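# Press the springy cord onto the board line with steel blocks

## Task

Shape the elastic cord so that it follows the line marked on the board, and weigh it down with the steel blocks so it stays put: along its whole length, from one end to the other, the cord must be in contact with the line and rest flat on the board.

## Robot and tools

Robot: two FANUC CRX-5iA arms, left_arm and right_arm, each carrying a parallel two-finger gripper (50 mm maximum gap) and a wrist camera. Base positions in the scene frame are left_arm (-0.049, +0.426, 0) m and right_arm (-0.053, -0.312, 0) m. Both bases are yawed very slightly. Loose objects may get nudged occasionally by outside disturbances.

Frames: the scene frame has its origin at table height, halfway between the nominal bases. +z points up, +x points out across the table, and left_arm sits on the +y side. Image left/right does not match arm names. Fixed cameras and the table use the scene frame. Everything about a hand (reported position, quat_wxyz, velocities, targets, wrist camera pose) is in that arm's own base frame. Printed hand values can be off by a few cm, worse at long reach. On the gripper, the fingers point along its +z and close along its x. end_effector_position is the spot between the pads, and the fingertips extend 17.5 mm past it. The wrist camera block sticks out roughly 10 cm toward the gripper's -y and rotates with it.

Row layout (shared by execute_actions and move): one flat list of 18 numbers covering both arms, always all 18 even when one arm is idle. Order: left dx, dy, dz, rx, ry, rz, left gripper position, force_limit, speed, then the same nine for the right arm. Every number lies in [-1, 1]. The first six of each arm are an offset, not a pose. They are measured from that arm's Hand target as it stood when the action or move began, along the arm's base axes, and the rotation turns about the Hand target's position. Scale: 1.0 = 0.6 m or 180 degrees. rx, ry, rz form a single rotation vector. If dx, dy, dz together exceed length 1.0, the vector is shortened. Sending six zeros re-requests the current Hand target, which holds the arm or closes a gap. Gripper numbers are absolute commands and must be resent every call; a 0 there is a real value, so to leave a gripper alone, repeat its last three numbers.

Gripper values: position +1 = open 50 mm, about -0.65 = pads touching, -1 = grip until stopped. force_limit: -1 about 20 N, 0 about 102 N, +1 about 185 N per pad, with up to 15 N extra. speed: -1 is 20 mm/s, 0 is 85, +1 is 150. Both start at +1. A new force_limit or speed only acts after a position change of at least 0.01. To soften a grip, open and regrip. After gripping, confirm object_status = 2. The codes are 0 moving, 1 blocked while opening, 2 blocked while closing (holding), 3 reached the commanded spot or pads met. Gap in mm is about (250 - position_measured) x 0.202.

execute_actions(actions, cameras): actions is a list of actions. Each action is a table of at most 15 rows, each row 1/30 s. A shorter table repeats its last row. One action lasts 0.5 s. All rows count from the same start Hand target, so repeating an offset in a later action moves further. An empty list returns state plus images. cameras takes names, ["all"] or [].

move(target, speed, blend, blocking, cameras): target is one 18-number row or a list of up to 15 rows. Every row's offsets count from the Hand targets at the call's start, not from the previous row. Paths are straight and end together, lasting from 0.5 s up to a 10 s cap. speed is in m/s, 0.002 to 1, default 0.25, with turn rates limited to twice that in rad/s; give one value or one per target. blend is in metres and rounds corners; the default 0 stops at each target. blocking=false returns after about 0.5 s while motion continues. The result adds a move: line (done, off_target, moving, held, fault, and limits such as paced or held). done means within 3 mm and 2 degrees. Neither done nor off_target tells you about contact. Paths do not avoid obstacles or the other arm.

wait(seconds 0 to 10) lets time pass while arms hold. stop brakes a running move, though the fingers keep going. zoom_image(camera, region [x0,y0,x1,y1], at most 504 by 504 px) enlarges part of the latest image. Cameras are cam_high, cam_low, cam_board (504x504), cam_left_wrist and cam_right_wrist (896x504). read_manual only returns licence texts. finished_scene(scene) takes the current scene number and cannot be reversed; finish only once the cord lies on the line unaided.

Motion facts: each control step clips the command to within 70 mm and 16 degrees of the measured hand. Hand target in results is the clipped command, and later offsets start from it. A hand often stops short; send zeros or the missing offset. Flange force is the estimated outside force in gripper axes, noisy, including held weight.

Avoid: arms are stiff, so aiming even slightly past a firm contact, or pressing fast, can trigger a fault. Contact torque at a joint limit (144 N m waist, shoulder, elbow; 36 N m forearm roll, wrist pitch, wrist roll) or 150 N outside force halts that arm for 10 s. Holding loads, stretching out or pushing unreachable poses heats motors (MOTOR HOT, then a 30 to 60 s brake). Never let the arms strike or squeeze each other, including closing on the other gripper's fingers. Do not drop blocks, release moving parts, slam things, or let anything leave the table.

Each tool is called after "Emit:" by a JSON object that holds its "name" and its "arguments", one argument or row to a line.

## Session

Emit:
{"name": "execute_actions", "arguments": {
  "actions": []
}}

Scene clock: 0.00 s.
left_arm: end_effector_position=(+0.1403, -0.6016, +0.2532) position_measured=3 object_status=3 end_effector_quat_wxyz=(-0.434, +0.341, +0.706, -0.443) | right_arm: end_effector_position=(+0.4395, -0.1293, +0.1253) position_measured=3 object_status=3 end_effector_quat_wxyz=(-0.002, +0.902, +0.430, +0.039)
Joint positions: left_arm=[-0.77 0.653 -0.038 1.094 -1.755 1.107] | right_arm=[-0.027 0.05 -0.308 -0.043 -1.145 -0.637]
Joint velocities: within noise
Flange force (N): no reading
Hand target: left_arm +0.1403, -0.6016, +0.2532; -0.434, +0.341, +0.706, -0.443 | right_arm +0.4395, -0.1293, +0.1253; -0.002, +0.902, +0.430, +0.039
Tool commands: left_gripper/position=+1.0 left_gripper/force_limit=+1.0 left_gripper/speed=+1.0 right_gripper/position=+1.0 right_gripper/force_limit=+1.0 right_gripper/speed=+1.0

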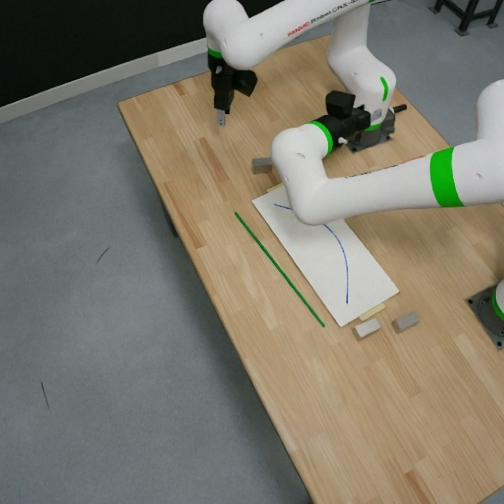

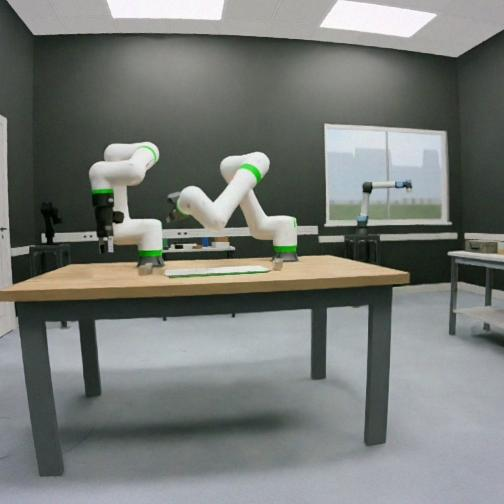

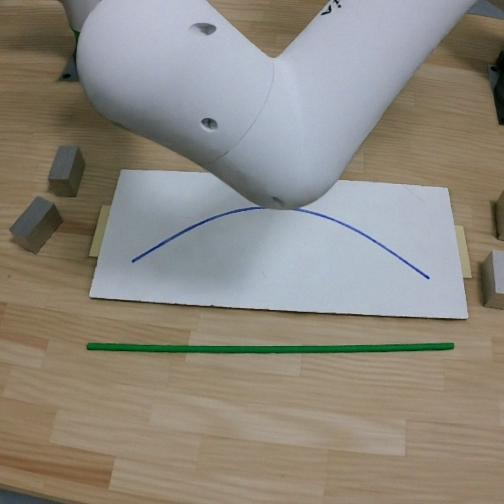

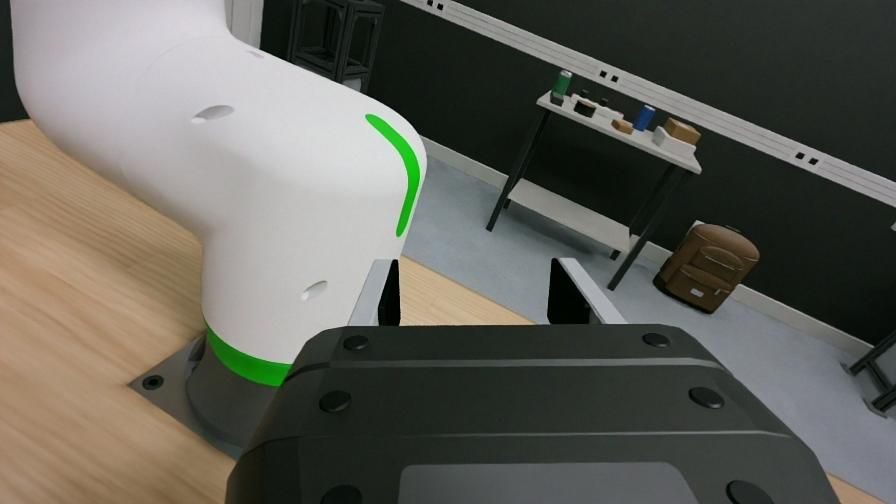

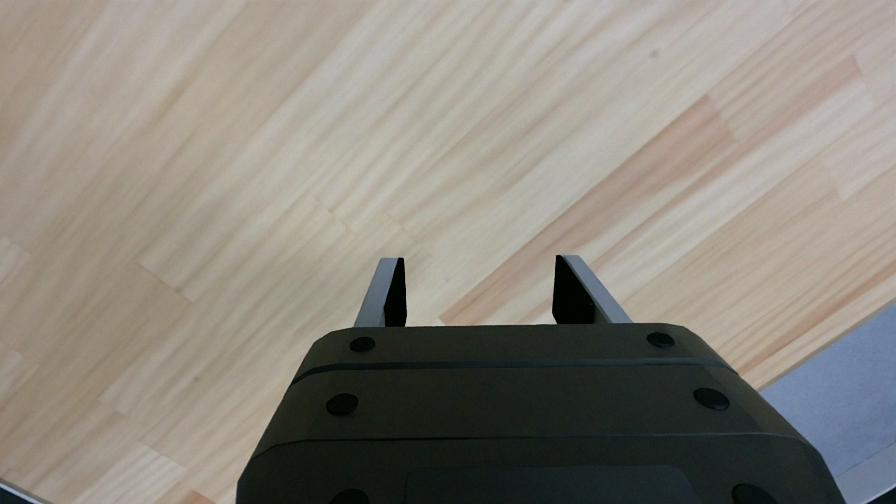

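Emit:
{"name": "move", "arguments": {
  "target": [0.35,0.883,0.16,0.004,-0.433,-0.18,1,0,1,-0.149,0.215,0.375,-0.019,0.017,0.216,1,0,1],
  "speed": 0.4,
  "cameras": ["all"]
}}

Scene clock: 7.50 s.
left_arm: end_effector_position=(+0.3503, -0.0718, +0.3492) position_measured=3 object_status=3 end_effector_quat_wxyz=(+0.001, +0.707, +0.707, +0.000) | right_arm: end_effector_position=(+0.3501, -0.0003, +0.3503) position_measured=3 object_status=3 end_effector_quat_wxyz=(+0.000, +0.708, +0.707, +0.000)
Joint positions: left_arm=[0.171 -0.221 -0.037 0.001 -1.754 -0.171] | right_arm=[0.38 -0.24 -0.049 0 -1.761 -0.381]
Flange force (N): left_arm=[3.1 -2.1 -1.2] | right_arm=[2.8 -1.1 -1.0]
Hand target: left_arm +0.3503, -0.0718, +0.3492; +0.001, +0.707, +0.707, +0.000 | right_arm +0.3501, -0.0003, +0.3503; +0.000, +0.708, +0.707, +0.000
Off the commanded pose: left_arm 0.000 m, 0 deg | right_arm 0.000 m, 0 deg.
move: done

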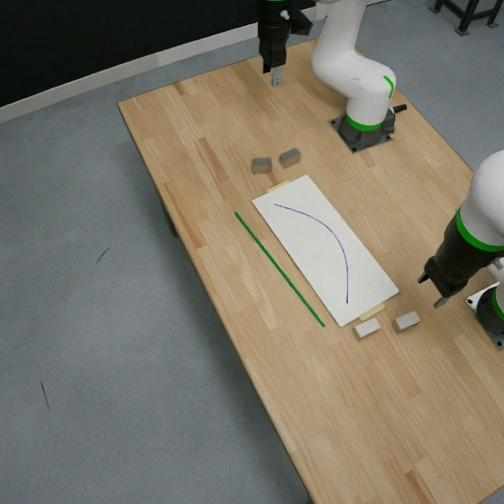

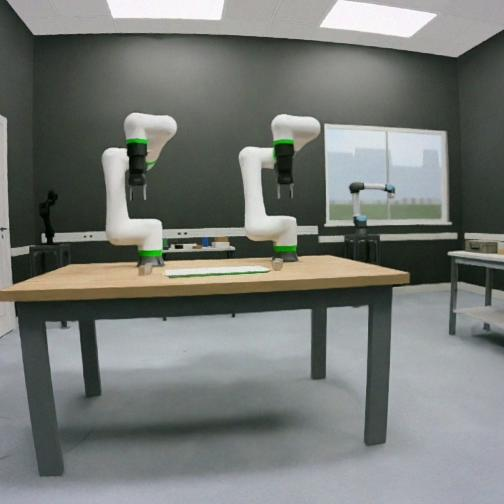

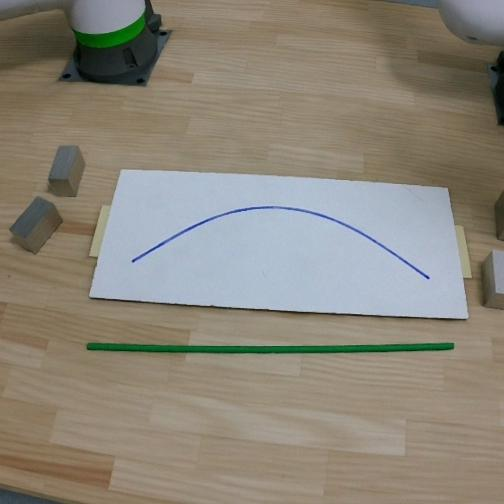

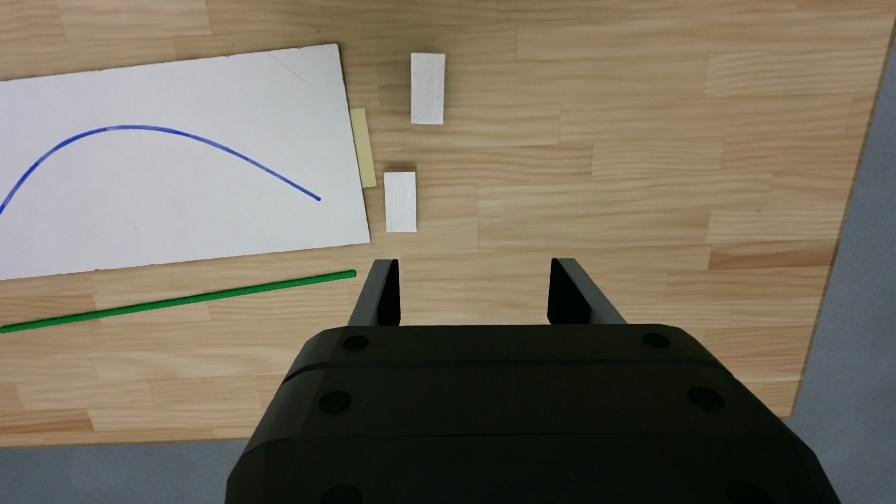

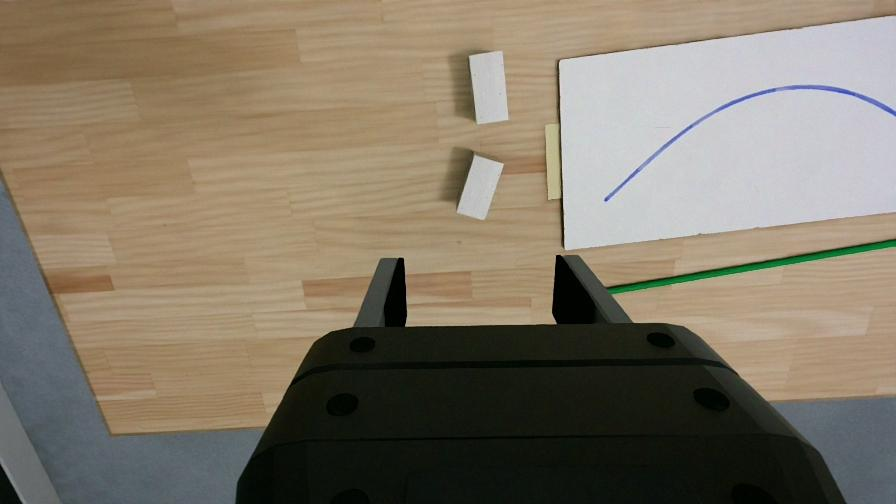

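Emit:
{"name": "move", "arguments": {
  "target": [-0.083,-0.52,0.168,0,0,0,1,0,1,0,0,0,0,0,0,1,0,1],
  "speed": 0.4,
  "cameras": ["cam_left_wrist"]
}}

Emit:
{"name": "move", "arguments": {
  "target": [0.083,0.52,-0.168,0,0,0,1,0,1,-0.083,0.52,0.168,0,0,0,1,0,1],
  "speed": 0.4,
  "cameras": ["cam_right_wrist"]
}}

Scene clock: 13.73 s.
left_arm: end_effector_position=(+0.3005, -0.3838, +0.4500) position_measured=3 object_status=3 end_effector_quat_wxyz=(+0.001, +0.707, +0.707, +0.000) | right_arm: end_effector_position=(+0.3501, -0.0003, +0.3503) position_measured=3 object_status=3 end_effector_quat_wxyz=(+0.000, +0.708, +0.707, +0.000)
Joint positions: left_arm=[-0.636 0.19 0.614 0.001 -1.994 0.637] | right_arm=[0.38 -0.24 -0.049 0 -1.761 -0.381]
Flange force (N): left_arm=[4.4 0.2 0.8] | right_arm=[3.4 -1.5 -0.4]
Hand target: left_arm +0.3005, -0.3838, +0.4500; +0.001, +0.707, +0.707, +0.000 | right_arm +0.3501, -0.0003, +0.3503; +0.000, +0.708, +0.707, +0.000
Off the commanded pose: left_arm 0.000 m, 0 deg | right_arm 0.000 m, 0 deg.
move: done
Images, in order (width x height): cam_left_wrist 896x504.

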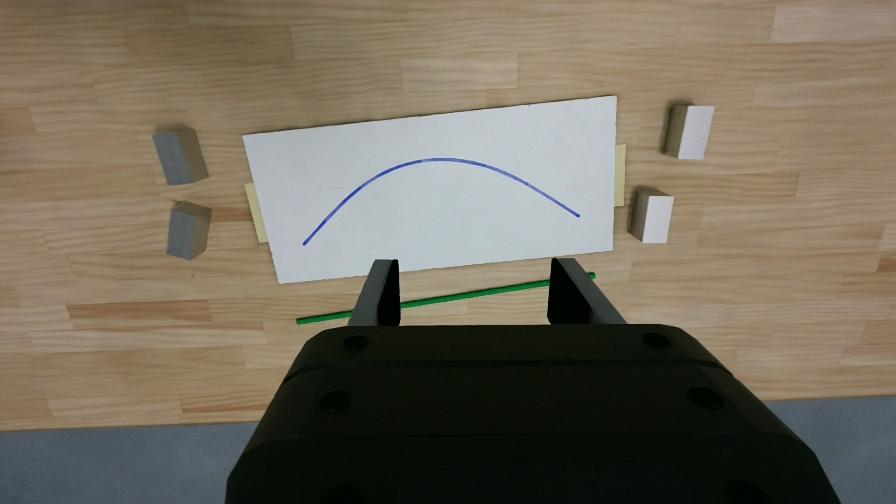

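Scene clock: 15.17 s.
left_arm: end_effector_position=(+0.3503, -0.0718, +0.3492) position_measured=3 object_status=3 end_effector_quat_wxyz=(+0.001, +0.707, +0.707, +0.000) | right_arm: end_effector_position=(+0.3002, +0.3118, +0.4511) position_measured=3 object_status=3 end_effector_quat_wxyz=(+0.000, +0.707, +0.707, +0.000)
Joint positions: left_arm=[0.171 -0.221 -0.037 0.001 -1.754 -0.171] | right_arm=[1.11 0.044 0.453 0 -1.979 -1.111]
Flange force (N): left_arm=[5.4 -4.3 0.3] | right_arm=[0.4 -2.9 -0.5]
Hand target: left_arm +0.3503, -0.0718, +0.3492; +0.001, +0.707, +0.707, +0.000 | right_arm +0.3003, +0.3117, +0.4511; +0.000, +0.708, +0.707, +0.000
Off the commanded pose: left_arm 0.000 m, 0 deg | right_arm 0.000 m, 0 deg.
move: done; limits=paced
Images, in order (width x height): cam_right_wrist 896x504.

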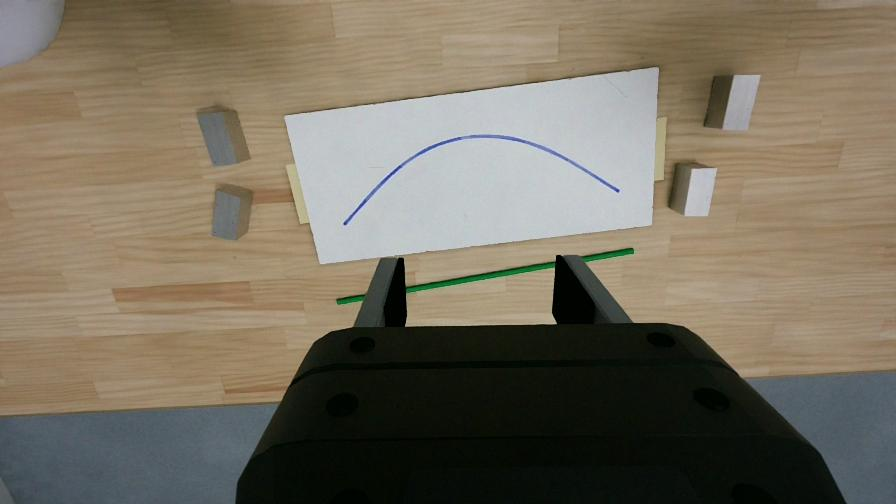

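Emit:
{"name": "move", "arguments": {
  "target": [0.072,-0.096,-0.415,0,0,0,1,-0.8,1,0.1328,-0.4745,-0.5852,0,0,-0.086,1,-0.8,1],
  "speed": 0.4,
  "cameras": ["cam_left_wrist","cam_right_wrist","cam_board"]
}}

Scene clock: 27.00 s.
left_arm: end_effector_position=(+0.3935, -0.1294, +0.1002) position_measured=3 object_status=3 end_effector_quat_wxyz=(+0.001, +0.707, +0.707, +0.000) | right_arm: end_effector_position=(+0.3799, +0.0271, +0.0999) position_measured=3 object_status=3 end_effector_quat_wxyz=(+0.000, +0.796, +0.605, +0.000)
Joint positions: left_arm=[0.002 0.007 -0.426 0.001 -1.137 -0.003] | right_arm=[0.42 -0.081 -0.511 0 -1.14 -0.691]
Flange force (N): left_arm=[4.4 -2.1 -2.1] | right_arm=[2.4 -3.2 -0.6]
Hand target: left_arm +0.3935, -0.1294, +0.1002; +0.001, +0.707, +0.707, +0.000 | right_arm +0.3799, +0.0270, +0.0999; +0.000, +0.796, +0.605, +0.000
Off the commanded pose: left_arm 0.000 m, 0 deg | right_arm 0.000 m, 0 deg.
move: done
Images, in order (width x height): cam_board 504x504, cam_left_wrist 896x504, cam_right_wrist 896x504.

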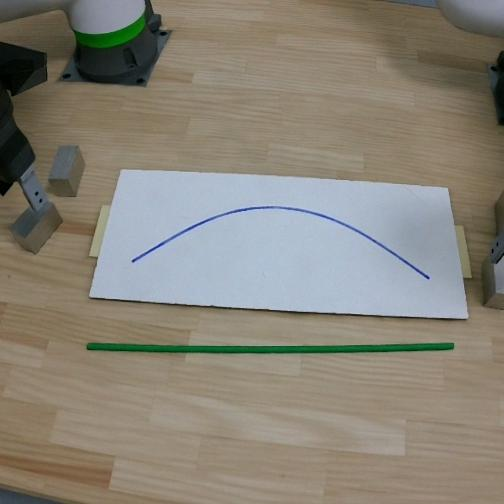

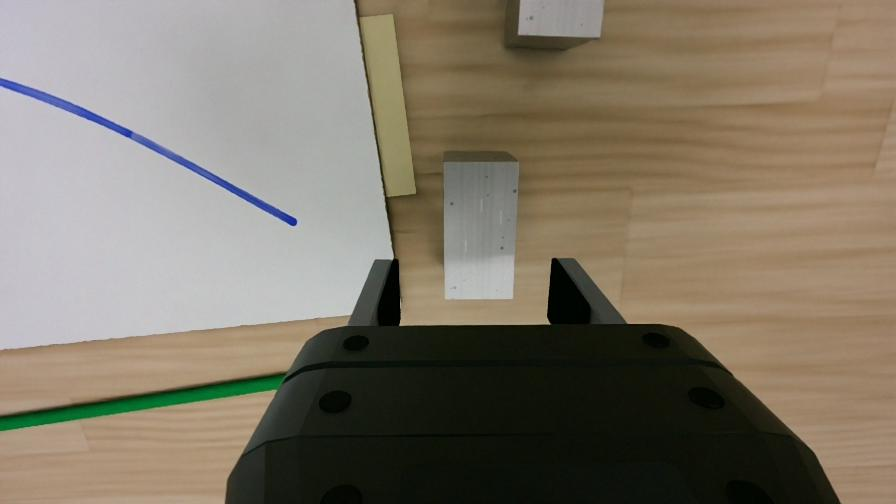

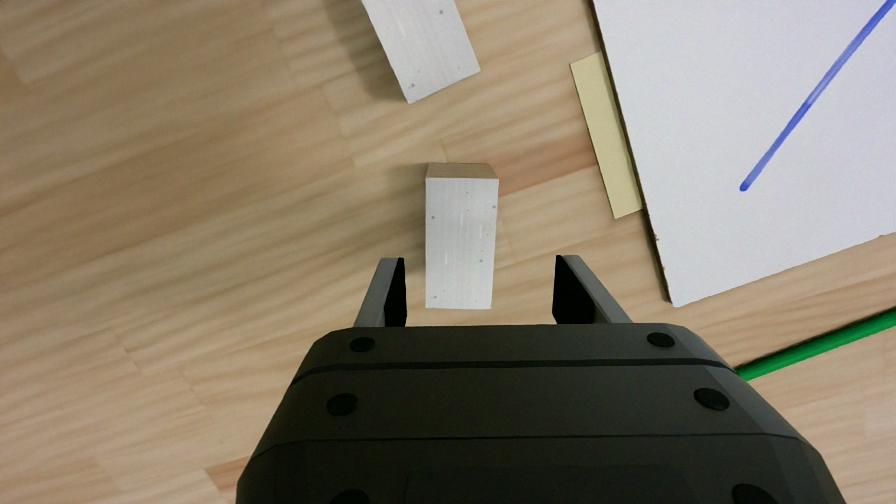

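Emit:
{"name": "move", "arguments": {
  "target": [
    [-0.004,0.0083,-0.108,0,0,0,1,-0.8,1,0.006,-0.005,-0.108,0,0,0,1,-0.8,1],
    [-0.004,0.0083,-0.125,0,0,0,1,-0.8,1,0.006,-0.005,-0.125,0,0,0,1,-0.8,1]
  ],
  "speed": [0.15,0.04],
  "cameras": ["cam_left_wrist","cam_right_wrist","cam_low"]
}}

Scene clock: 29.43 s.
left_arm: end_effector_position=(+0.3911, -0.1244, +0.0252) position_measured=3 object_status=3 end_effector_quat_wxyz=(+0.001, +0.707, +0.707, +0.000) | right_arm: end_effector_position=(+0.3836, +0.0240, +0.0249) position_measured=3 object_status=3 end_effector_quat_wxyz=(+0.000, +0.796, +0.605, +0.000)
Joint positions: left_arm=[0.015 0.101 -0.529 0.002 -0.941 -0.016] | right_arm=[0.408 0.038 -0.598 0 -0.935 -0.679]
Flange force (N): left_arm=[5.4 -2.8 -1.9] | right_arm=[2.2 -4.3 -1.6]
Hand target: left_arm +0.3911, -0.1244, +0.0252; +0.001, +0.707, +0.707, +0.000 | right_arm +0.3835, +0.0240, +0.0249; +0.000, +0.796, +0.605, +0.000
Off the commanded pose: left_arm 0.000 m, 0 deg | right_arm 0.000 m, 0 deg.
move: done
Images, in order (width x height): cam_low 504x504, cam_left_wrist 896x504, cam_right_wrist 896x504.

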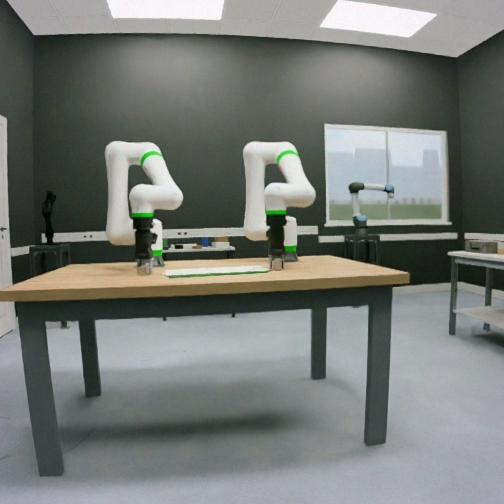

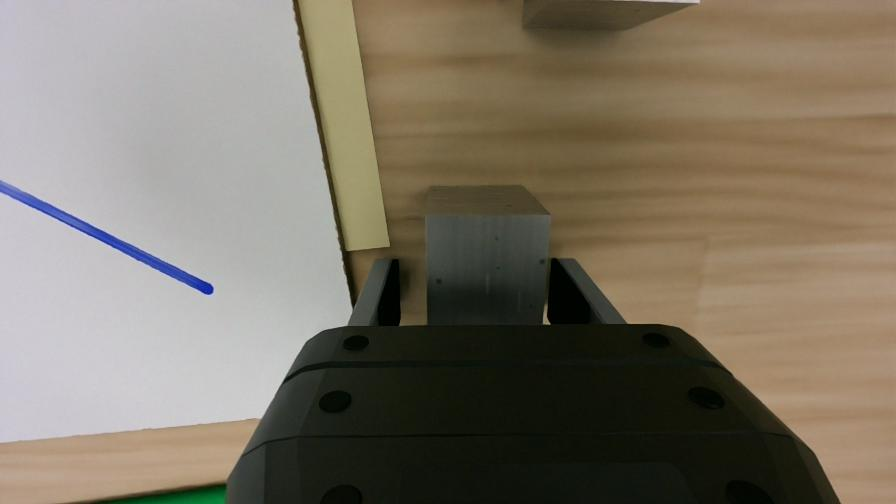

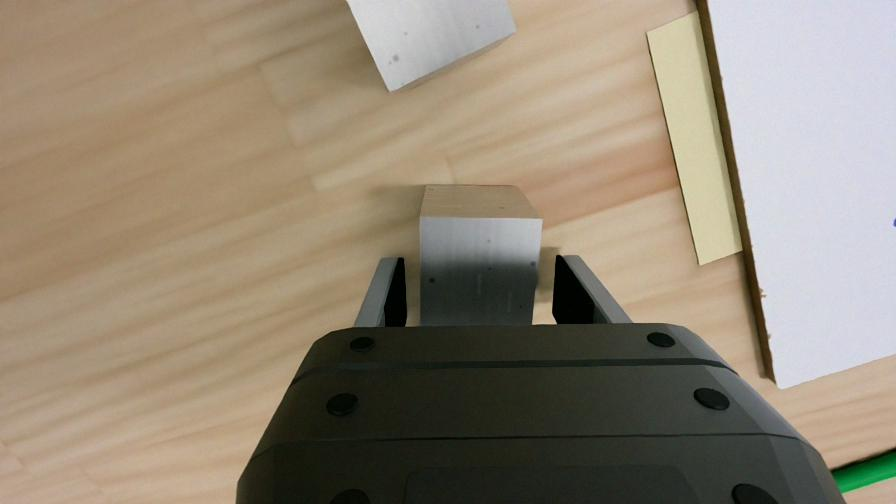

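Emit:
{"name": "move", "arguments": {
  "target": [
    [0,0,0,0,0,0,-1,-0.8,-0.5,0,0,0,0,0,0,-1,-0.8,-0.5],
    [0,0,0.1,0,0,0,-1,-0.8,-0.5,0,0,0.1,0,0,0,-1,-0.8,-0.5]
  ],
  "speed": 0.15,
  "cameras": ["cam_left_wrist","cam_right_wrist"]
}}

Scene clock: 31.50 s.
left_arm: end_effector_position=(+0.3911, -0.1245, +0.0852) position_measured=103 object_status=2 end_effector_quat_wxyz=(+0.001, +0.707, +0.707, +0.000) | right_arm: end_effector_position=(+0.3835, +0.0240, +0.0849) position_measured=103 object_status=2 end_effector_quat_wxyz=(+0.000, +0.796, +0.605, +0.000)
Joint positions: left_arm=[0.015 0.015 -0.457 0.001 -1.099 -0.016] | right_arm=[0.408 -0.053 -0.524 0 -1.1 -0.679]
Flange force (N): left_arm=[4.7 -2.2 3.9] | right_arm=[2.6 -1.7 4.4]
Hand target: left_arm +0.3911, -0.1244, +0.0852; +0.001, +0.707, +0.707, +0.000 | right_arm +0.3835, +0.0240, +0.0849; +0.000, +0.796, +0.605, +0.000
Off the commanded pose: left_arm 0.000 m, 0 deg | right_arm 0.000 m, 0 deg.
move: done
Images, in order (width x height): cam_left_wrist 896x504, cam_right_wrist 896x504.

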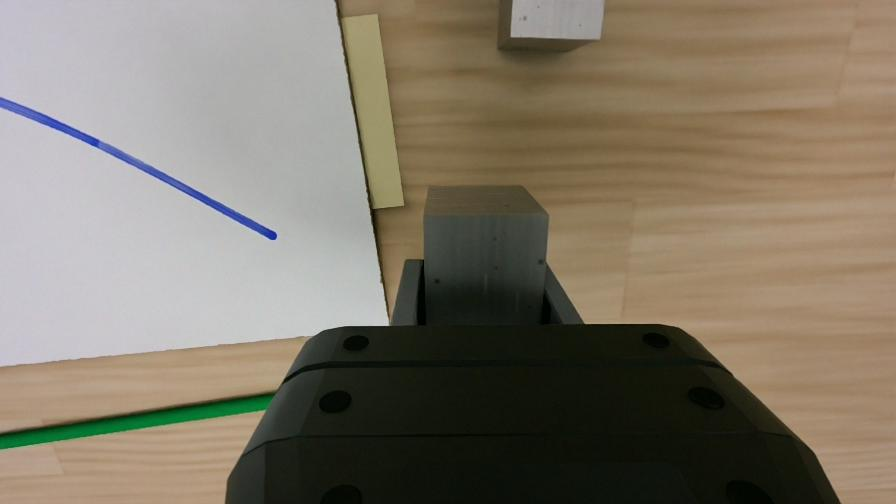

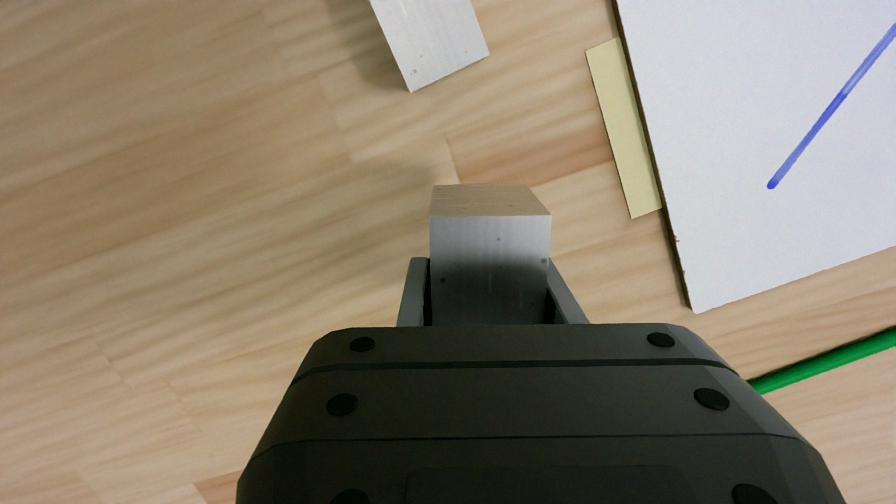

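Emit:
{"name": "move", "arguments": {
  "target": [-0.0568,-0.3917,0.025,0,0,-0.065,-1,-0.8,-0.5,-0.0825,0.2567,0.025,0,0,0.2233,-1,-0.8,-0.5],
  "speed": 0.3,
  "cameras": ["cam_left_wrist","cam_right_wrist","cam_board"]
}}

Scene clock: 35.00 s.
left_arm: end_effector_position=(+0.3571, -0.3594, +0.1002) position_measured=103 object_status=2 end_effector_quat_wxyz=(+0.000, +0.775, +0.631, +0.000) | right_arm: end_effector_position=(+0.3341, +0.1780, +0.0999) position_measured=103 object_status=2 end_effector_quat_wxyz=(+0.000, +0.540, +0.842, +0.000)
Joint positions: left_arm=[-0.528 0.232 -0.173 0.001 -1.165 0.324] | right_arm=[0.84 -0.087 -0.516 0 -1.141 -0.41]
Flange force (N): left_arm=[4.3 -1.2 4.5] | right_arm=[2.2 -1.8 4.1]
Hand target: left_arm +0.3571, -0.3595, +0.1002; +0.001, +0.775, +0.631, +0.000 | right_arm +0.3340, +0.1781, +0.0999; +0.000, +0.540, +0.842, +0.000
Off the commanded pose: left_arm 0.000 m, 0 deg | right_arm 0.000 m, 0 deg.
move: done
Images, in order (width x height): cam_board 504x504, cam_left_wrist 896x504, cam_right_wrist 896x504.

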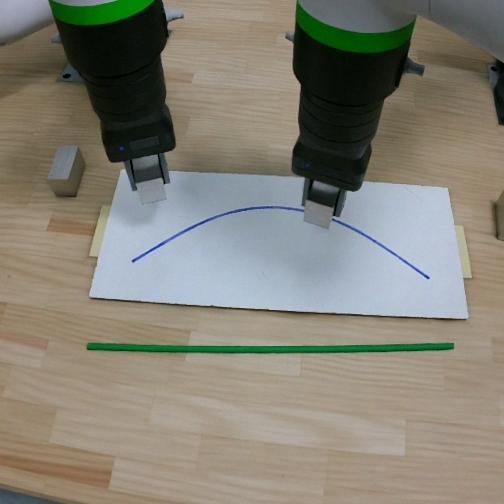

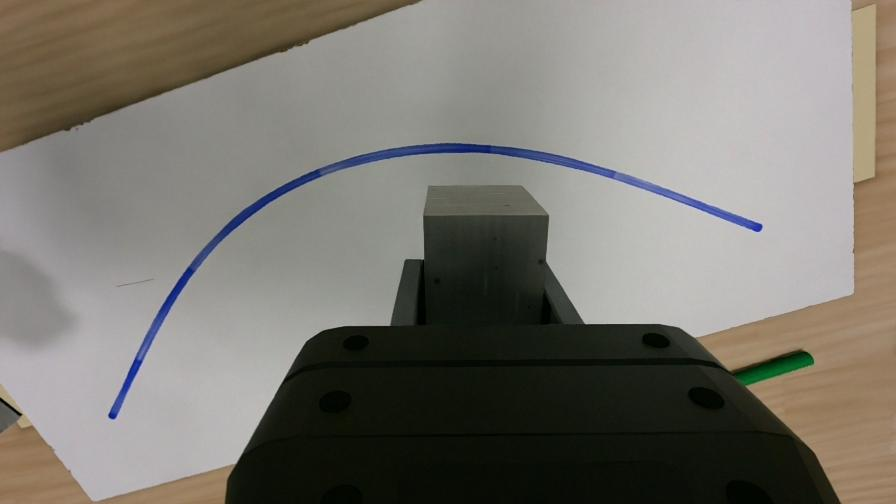

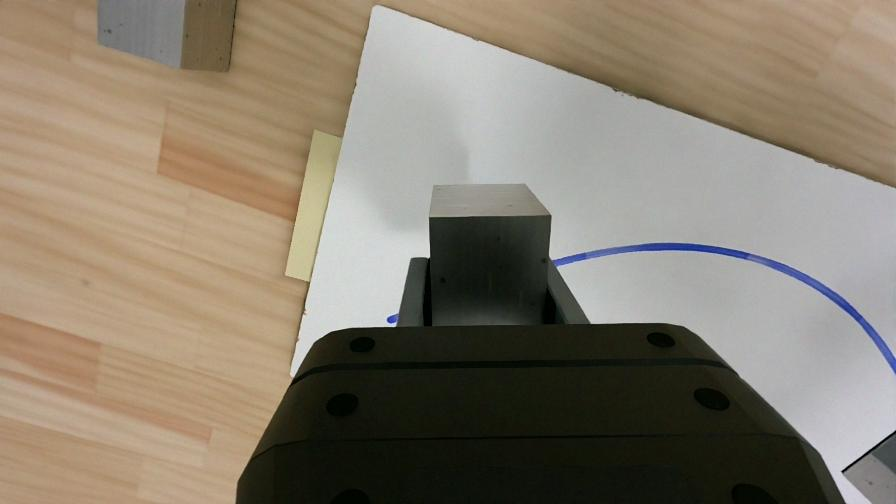

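Emit:
{"name": "move", "arguments": {
  "target": [
    [0,0,-0.108,0,0,0,-1,-0.8,-0.5,0,0,0,0,0,0,-1,-0.8,-0.5],
    [0,0,-0.1133,0,0,0,-1,-0.8,-0.5,0,0,0,0,0,0,-1,-0.8,-0.5]
  ],
  "speed": [0.1,0.01],
  "cameras": ["cam_left_wrist","cam_board"]
}}

Scene clock: 37.93 s.
left_arm: end_effector_position=(+0.3571, -0.3595, +0.0322) position_measured=103 object_status=2 end_effector_quat_wxyz=(+0.001, +0.775, +0.631, +0.000) | right_arm: end_effector_position=(+0.3340, +0.1781, +0.0999) position_measured=103 object_status=2 end_effector_quat_wxyz=(+0.000, +0.540, +0.842, +0.000)
Joint positions: left_arm=[-0.529 0.31 -0.251 0.001 -1.009 0.324] | right_arm=[0.84 -0.087 -0.516 0 -1.141 -0.41]
Flange force (N): left_arm=[3.5 -0.2 3.2] | right_arm=[2.4 -1.2 4.1]
Hand target: left_arm +0.3571, -0.3595, +0.0322; +0.001, +0.775, +0.631, +0.000 | right_arm +0.3340, +0.1781, +0.0999; +0.000, +0.540, +0.842, +0.000
Off the commanded pose: left_arm 0.000 m, 0 deg | right_arm 0.000 m, 0 deg.
move: done
Images, in order (width x height): cam_board 504x504, cam_left_wrist 896x504.

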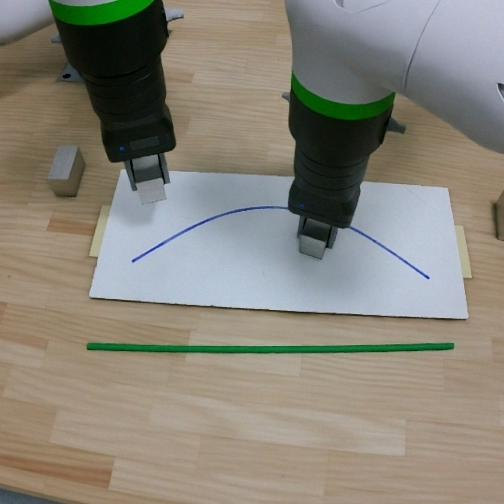

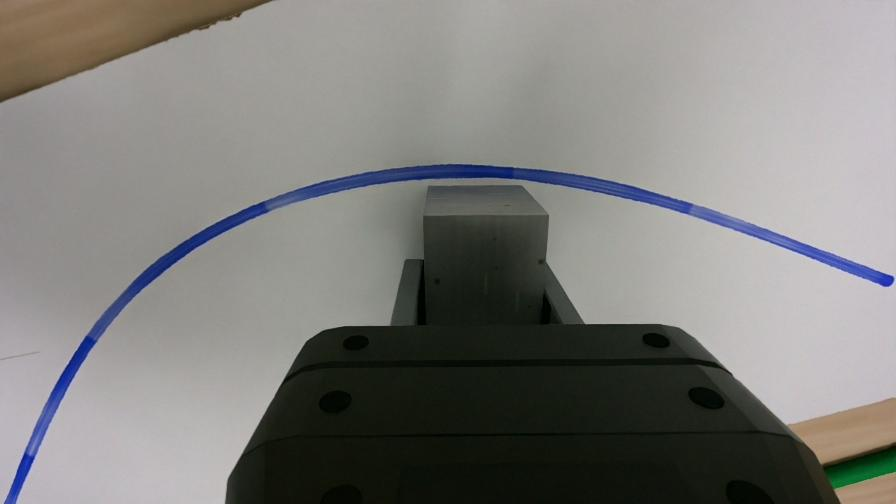

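Emit:
{"name": "move", "arguments": {
  "target": [0,0,-0.003,0,0,0,-1,-0.8,-0.5,0,0,0,0,0,0,-1,-0.8,-0.5],
  "speed": 0.01
}}

Emit:
{"name": "move", "arguments": {
  "target": [0,0,-0.0025,0,0,0,-1,-0.8,-0.5,0,0,0,0,0,0,-1,-0.8,-0.5],
  "speed": 0.01
}}

Scene clock: 39.23 s.
left_arm: end_effector_position=(+0.3571, -0.3595, +0.0305) position_measured=103 object_status=2 end_effector_quat_wxyz=(+0.001, +0.775, +0.631, +0.000) | right_arm: end_effector_position=(+0.3340, +0.1781, +0.0999) position_measured=103 object_status=2 end_effector_quat_wxyz=(+0.000, +0.540, +0.842, +0.000)
Joint positions: left_arm=[-0.528 0.313 -0.252 0.001 -1.005 0.324] | right_arm=[0.84 -0.087 -0.516 0 -1.141 -0.41]
Flange force (N): left_arm=[28.6 -10.5 -66.8] | right_arm=[3.1 -2.3 4.0]
Hand target: left_arm +0.3571, -0.3595, +0.0304; +0.001, +0.775, +0.631, +0.000 | right_arm +0.3340, +0.1781, +0.0999; +0.000, +0.540, +0.842, +0.000
Off the commanded pose: left_arm 0.000 m, 0 deg | right_arm 0.000 m, 0 deg.
move: done

Scene clock: 39.93 s.
left_arm: end_effector_position=(+0.3571, -0.3595, +0.0289) position_measured=103 object_status=2 end_effector_quat_wxyz=(+0.001, +0.775, +0.631, +0.000) | right_arm: end_effector_position=(+0.3340, +0.1781, +0.0999) position_measured=103 object_status=2 end_effector_quat_wxyz=(+0.000, +0.540, +0.842, +0.000)
Joint positions: left_arm=[-0.529 0.315 -0.254 0.001 -1.001 0.324] | right_arm=[0.84 -0.087 -0.516 0 -1.141 -0.41]
Flange force (N): left_arm=[29.3 -3.1 -66.9] | right_arm=[2.3 -1.1 4.1]
Hand target: left_arm +0.3571, -0.3595, +0.0289; +0.001, +0.775, +0.631, +0.000 | right_arm +0.3340, +0.1781, +0.0999; +0.000, +0.540, +0.842, +0.000
Off the commanded pose: left_arm 0.000 m, 0 deg | right_arm 0.000 m, 0 deg.
move: done

Emit:
{"name": "move", "arguments": {
  "target": [
    [0,0,0.0015,0,0,0,0.7,-0.8,-0.8,0,0,0,0,0,0,-1,-0.8,-0.5],
    [0,0,0.12,0,0,0,0.7,-0.8,-0.8,0,0,0,0,0,0,-1,-0.8,-0.5],
    [0.07,0.42,0.2,0,0,0,0.7,-0.8,-0.8,0,0,0,0,0,0,-1,-0.8,-0.5],
    [0.07,0.42,0.2,0,0,0,0.7,-0.8,-0.8,0.0,0.2,0,0,0,0,-1,-0.8,-0.5]
  ],
  "speed": [0.02,0.1,0.35,0.25],
  "cameras": ["cam_left_wrist","cam_right_wrist","cam_board"]
}}

Scene clock: 44.57 s.
left_arm: end_effector_position=(+0.3991, -0.1075, +0.1489) position_measured=48 object_status=3 end_effector_quat_wxyz=(+0.001, +0.775, +0.631, +0.000) | right_arm: end_effector_position=(+0.3341, +0.2980, +0.0999) position_measured=103 object_status=2 end_effector_quat_wxyz=(+0.000, +0.540, +0.842, +0.000)
Joint positions: left_arm=[0.058 -0.042 -0.353 0.001 -1.26 -0.262] | right_arm=[1.023 0.091 -0.338 0 -1.141 -0.593]
Flange force (N): left_arm=[3.6 -3.2 -1.1] | right_arm=[2.1 -4.1 3.9]
Hand target: left_arm +0.3991, -0.1075, +0.1489; +0.001, +0.775, +0.631, +0.000 | right_arm +0.3340, +0.2981, +0.0999; +0.000, +0.540, +0.842, +0.000
Off the commanded pose: left_arm 0.000 m, 0 deg | right_arm 0.000 m, 0 deg.
move: done
Images, in order (width x height): cam_board 504x504, cam_left_wrist 896x504, cam_right_wrist 896x504.

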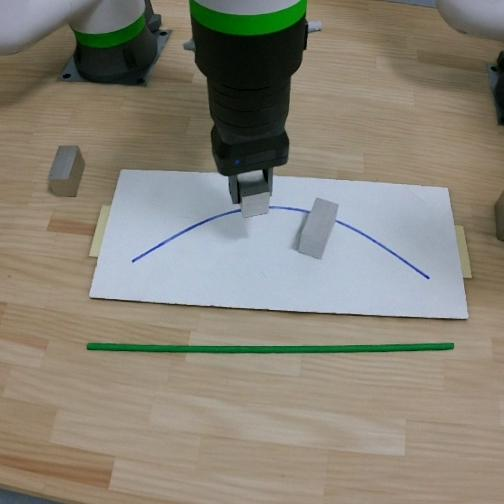

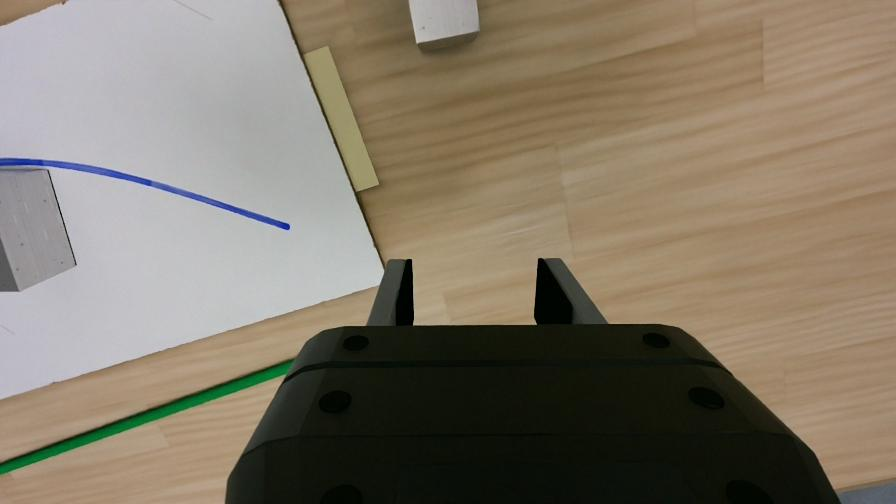

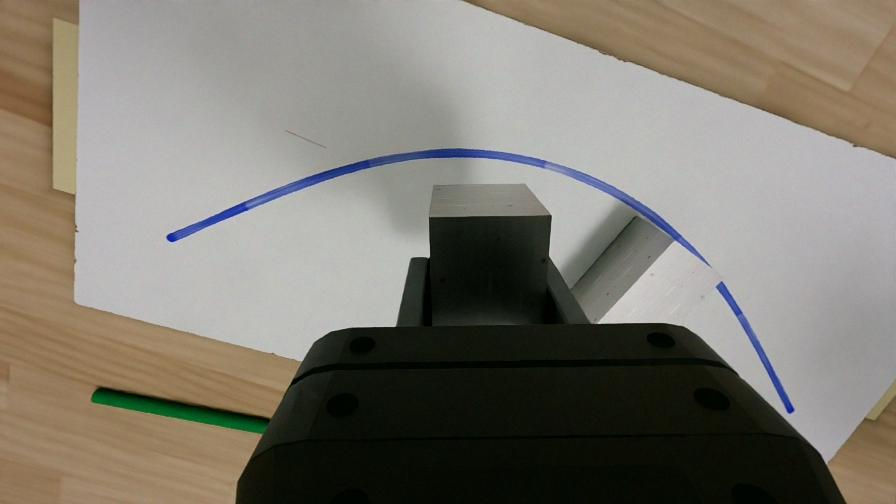

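Emit:
{"name": "move", "arguments": {
  "target": [
    [0,0,0,0,0,0,0.7,-0.8,-0.8,0.0015,0.0007,-0.105,0,0,0,-1,-0.8,-0.5],
    [0,0,0,0,0,0,0.7,-0.8,-0.8,0.0015,0.0007,-0.1128,0,0,0,-1,-0.8,-0.5]
  ],
  "speed": [0.1,0.01],
  "cameras": ["cam_right_wrist","cam_board"]
}}

Emit:
{"name": "move", "arguments": {
  "target": [0,0,0,0,0,0,0.7,-0.8,-0.8,0,0,-0.0013,0,0,0,-1,-0.8,-0.5],
  "speed": 0.01
}}

Scene clock: 47.50 s.
left_arm: end_effector_position=(+0.3991, -0.1075, +0.1489) position_measured=48 object_status=3 end_effector_quat_wxyz=(+0.001, +0.775, +0.631, +0.000) | right_arm: end_effector_position=(+0.3349, +0.2985, +0.0323) position_measured=103 object_status=2 end_effector_quat_wxyz=(+0.000, +0.540, +0.842, +0.000)
Joint positions: left_arm=[0.058 -0.042 -0.353 0.001 -1.26 -0.262] | right_arm=[1.022 0.18 -0.416 0 -0.974 -0.592]
Flange force (N): left_arm=[4.5 -3.7 -1.1] | right_arm=[2.0 -2.3 3.2]
Hand target: left_arm +0.3991, -0.1075, +0.1489; +0.001, +0.775, +0.631, +0.000 | right_arm +0.3349, +0.2985, +0.0323; +0.000, +0.540, +0.842, +0.000
Off the commanded pose: left_arm 0.000 m, 0 deg | right_arm 0.000 m, 0 deg.
move: done
Images, in order (width x height): cam_board 504x504, cam_right_wrist 896x504.

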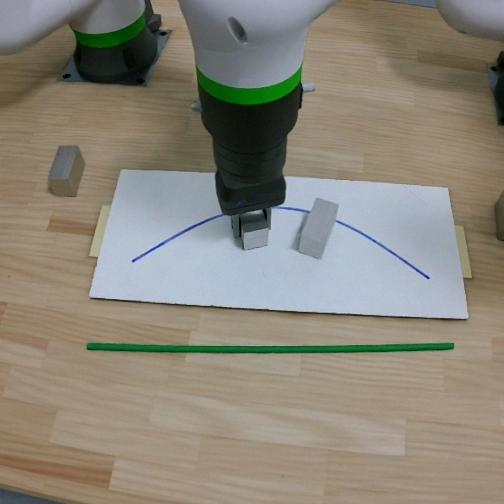

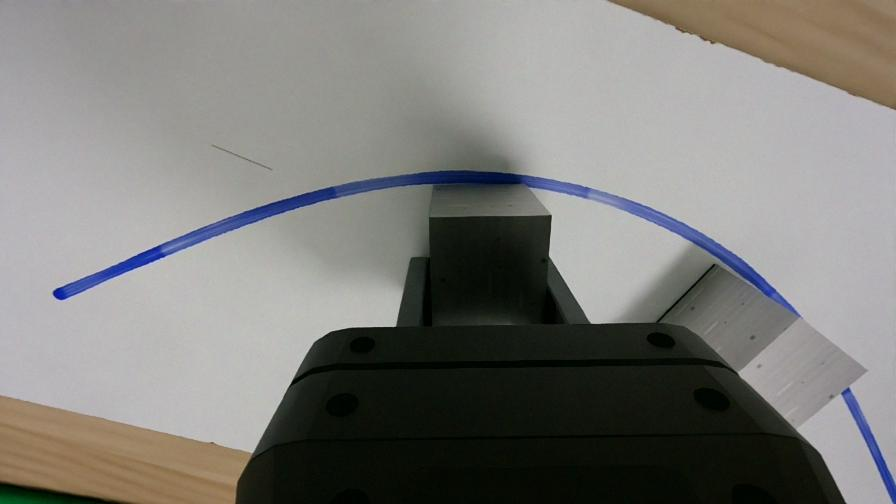

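Scene clock: 48.20 s.
left_arm: end_effector_position=(+0.3991, -0.1075, +0.1489) position_measured=48 object_status=3 end_effector_quat_wxyz=(+0.001, +0.775, +0.631, +0.000) | right_arm: end_effector_position=(+0.3349, +0.2985, +0.0315) position_measured=103 object_status=2 end_effector_quat_wxyz=(+0.000, +0.540, +0.842, +0.000)
Joint positions: left_arm=[0.058 -0.042 -0.353 0.001 -1.26 -0.262] | right_arm=[1.022 0.181 -0.417 0 -0.972 -0.592]
Flange force (N): left_arm=[4.0 -3.5 -1.0] | right_arm=[2.1 -3.0 3.4]
Hand target: left_arm +0.3991, -0.1075, +0.1489; +0.001, +0.775, +0.631, +0.000 | right_arm +0.3349, +0.2985, +0.0315; +0.000, +0.540, +0.842, +0.000
Off the commanded pose: left_arm 0.000 m, 0 deg | right_arm 0.000 m, 0 deg.
move: done

Emit:
{"name": "move", "arguments": {
  "target": [
    [0,0,0,0,0,0,0.7,-0.8,-0.8,0.0023,0.001,0,0,0,0,-1,-0.8,-0.5],
    [0,0,0,0,0,0,0.7,-0.8,-0.8,0.0023,0.001,-0.0017,0,0,0,-1,-0.8,-0.5]
  ],
  "speed": 0.01,
  "cameras": ["cam_right_wrist"]
}}

Scene clock: 49.80 s.
left_arm: end_effector_position=(+0.3991, -0.1075, +0.1489) position_measured=48 object_status=3 end_effector_quat_wxyz=(+0.001, +0.775, +0.631, +0.000) | right_arm: end_effector_position=(+0.3364, +0.2991, +0.0306) position_measured=103 object_status=2 end_effector_quat_wxyz=(+0.000, +0.540, +0.842, +0.000)
Joint positions: left_arm=[0.058 -0.042 -0.353 0.001 -1.26 -0.262] | right_arm=[1.02 0.186 -0.414 0 -0.97 -0.59]
Joint velocities: left_arm=[within noise] | right_arm=[0.002 0.004 -0.003 0.002 0.007 0]
Flange force (N): left_arm=[4.0 -3.6 -1.5] | right_arm=[1.7 -24.8 -55.2]
Hand target: left_arm +0.3991, -0.1075, +0.1489; +0.001, +0.775, +0.631, +0.000 | right_arm +0.3363, +0.2991, +0.0305; +0.000, +0.540, +0.842, +0.000
Off the commanded pose: left_arm 0.000 m, 0 deg | right_arm 0.000 m, 0 deg.
move: done
Images, in order (width x height): cam_right_wrist 896x504.

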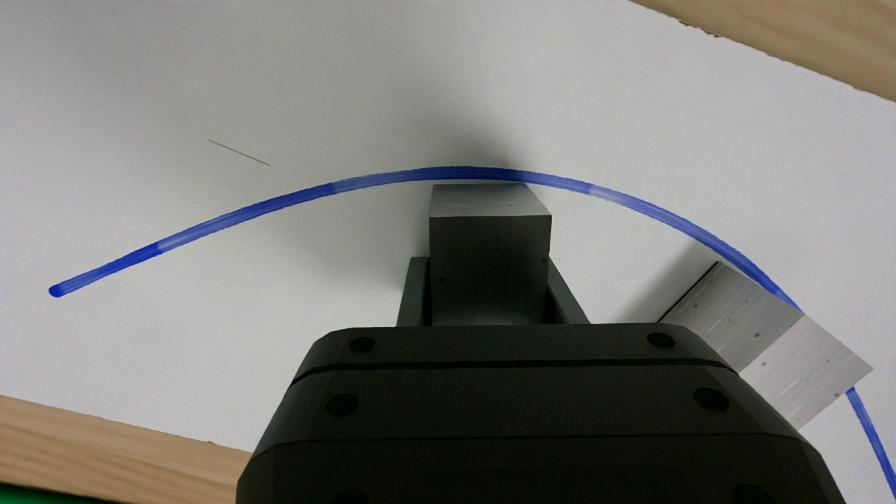

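Emit:
{"name": "move", "arguments": {
  "target": [
    [0,0,0,0,0,0,0.2,-0.8,-0.8,0,0,0.001,0,0,0,0.7,-0.8,-0.8],
    [0,0,0,0,0,0,0.2,-0.8,-0.8,0,0,0.17,0,0,0,0.7,-0.8,-0.8],
    [0.1942,-0.48,-0.0815,0,0,-0.38,0.2,-0.8,-0.8,-0.085,-0.4427,0.1158,0,0,-0.098,0.7,-0.8,-0.8]
  ],
  "speed": [0.02,0.12,0.35],
  "cameras": ["cam_left_wrist","cam_right_wrist","cam_board"]
}}

Scene clock: 54.97 s.
left_arm: end_effector_position=(+0.5156, -0.3954, +0.1001) position_measured=123 object_status=3 end_effector_quat_wxyz=(+0.000, +0.996, +0.086, -0.001) | right_arm: end_effector_position=(+0.2853, +0.0335, +0.0999) position_measured=48 object_status=3 end_effector_quat_wxyz=(+0.000, +0.663, +0.749, +0.000)
Joint positions: left_arm=[-0.452 0.573 0.303 0.001 -1.301 -0.946] | right_arm=[0.587 -0.363 -0.729 0 -1.204 -0.464]
Flange force (N): left_arm=[-0.1 -4.2 -1.5] | right_arm=[3.7 -1.2 -0.5]
Hand target: left_arm +0.5156, -0.3955, +0.1000; +0.000, +0.996, +0.086, -0.001 | right_arm +0.2853, +0.0335, +0.0999; +0.000, +0.663, +0.749, +0.000
Off the commanded pose: left_arm 0.000 m, 0 deg | right_arm 0.000 m, 0 deg.
move: done
Images, in order (width x height): cam_board 504x504, cam_left_wrist 896x504, cam_right_wrist 896x504.

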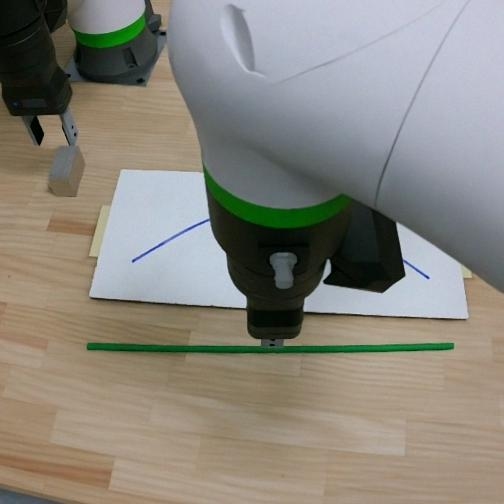

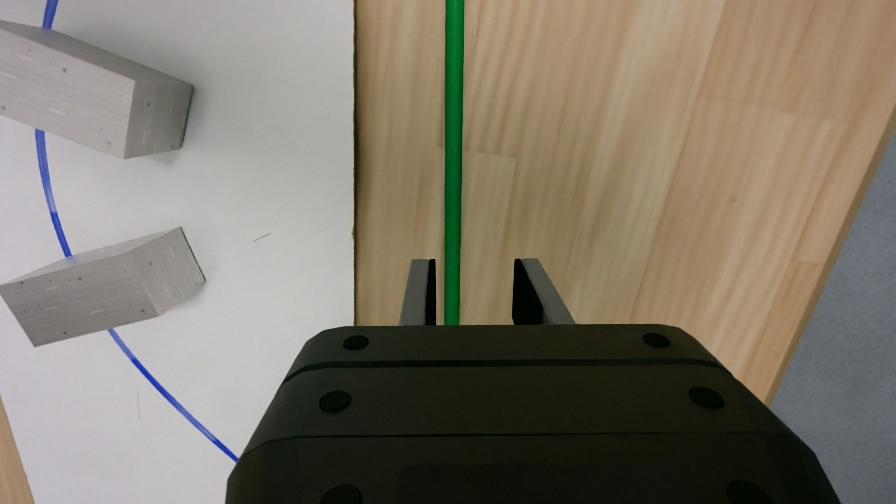

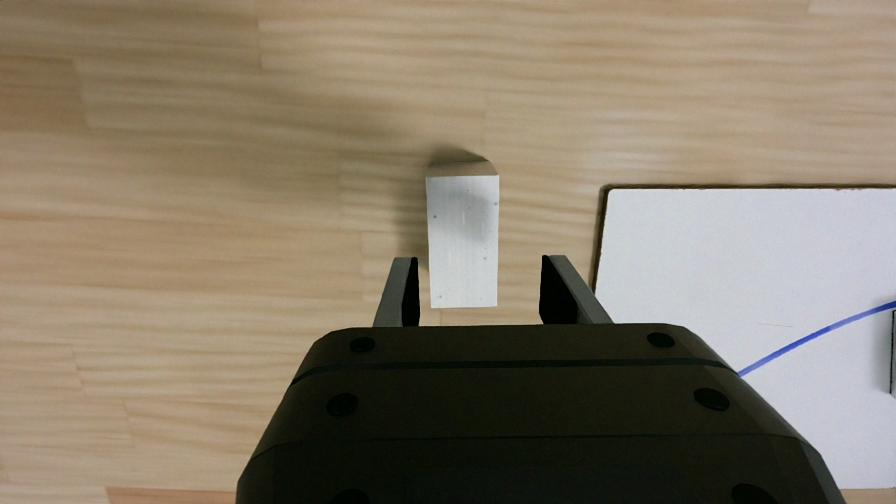

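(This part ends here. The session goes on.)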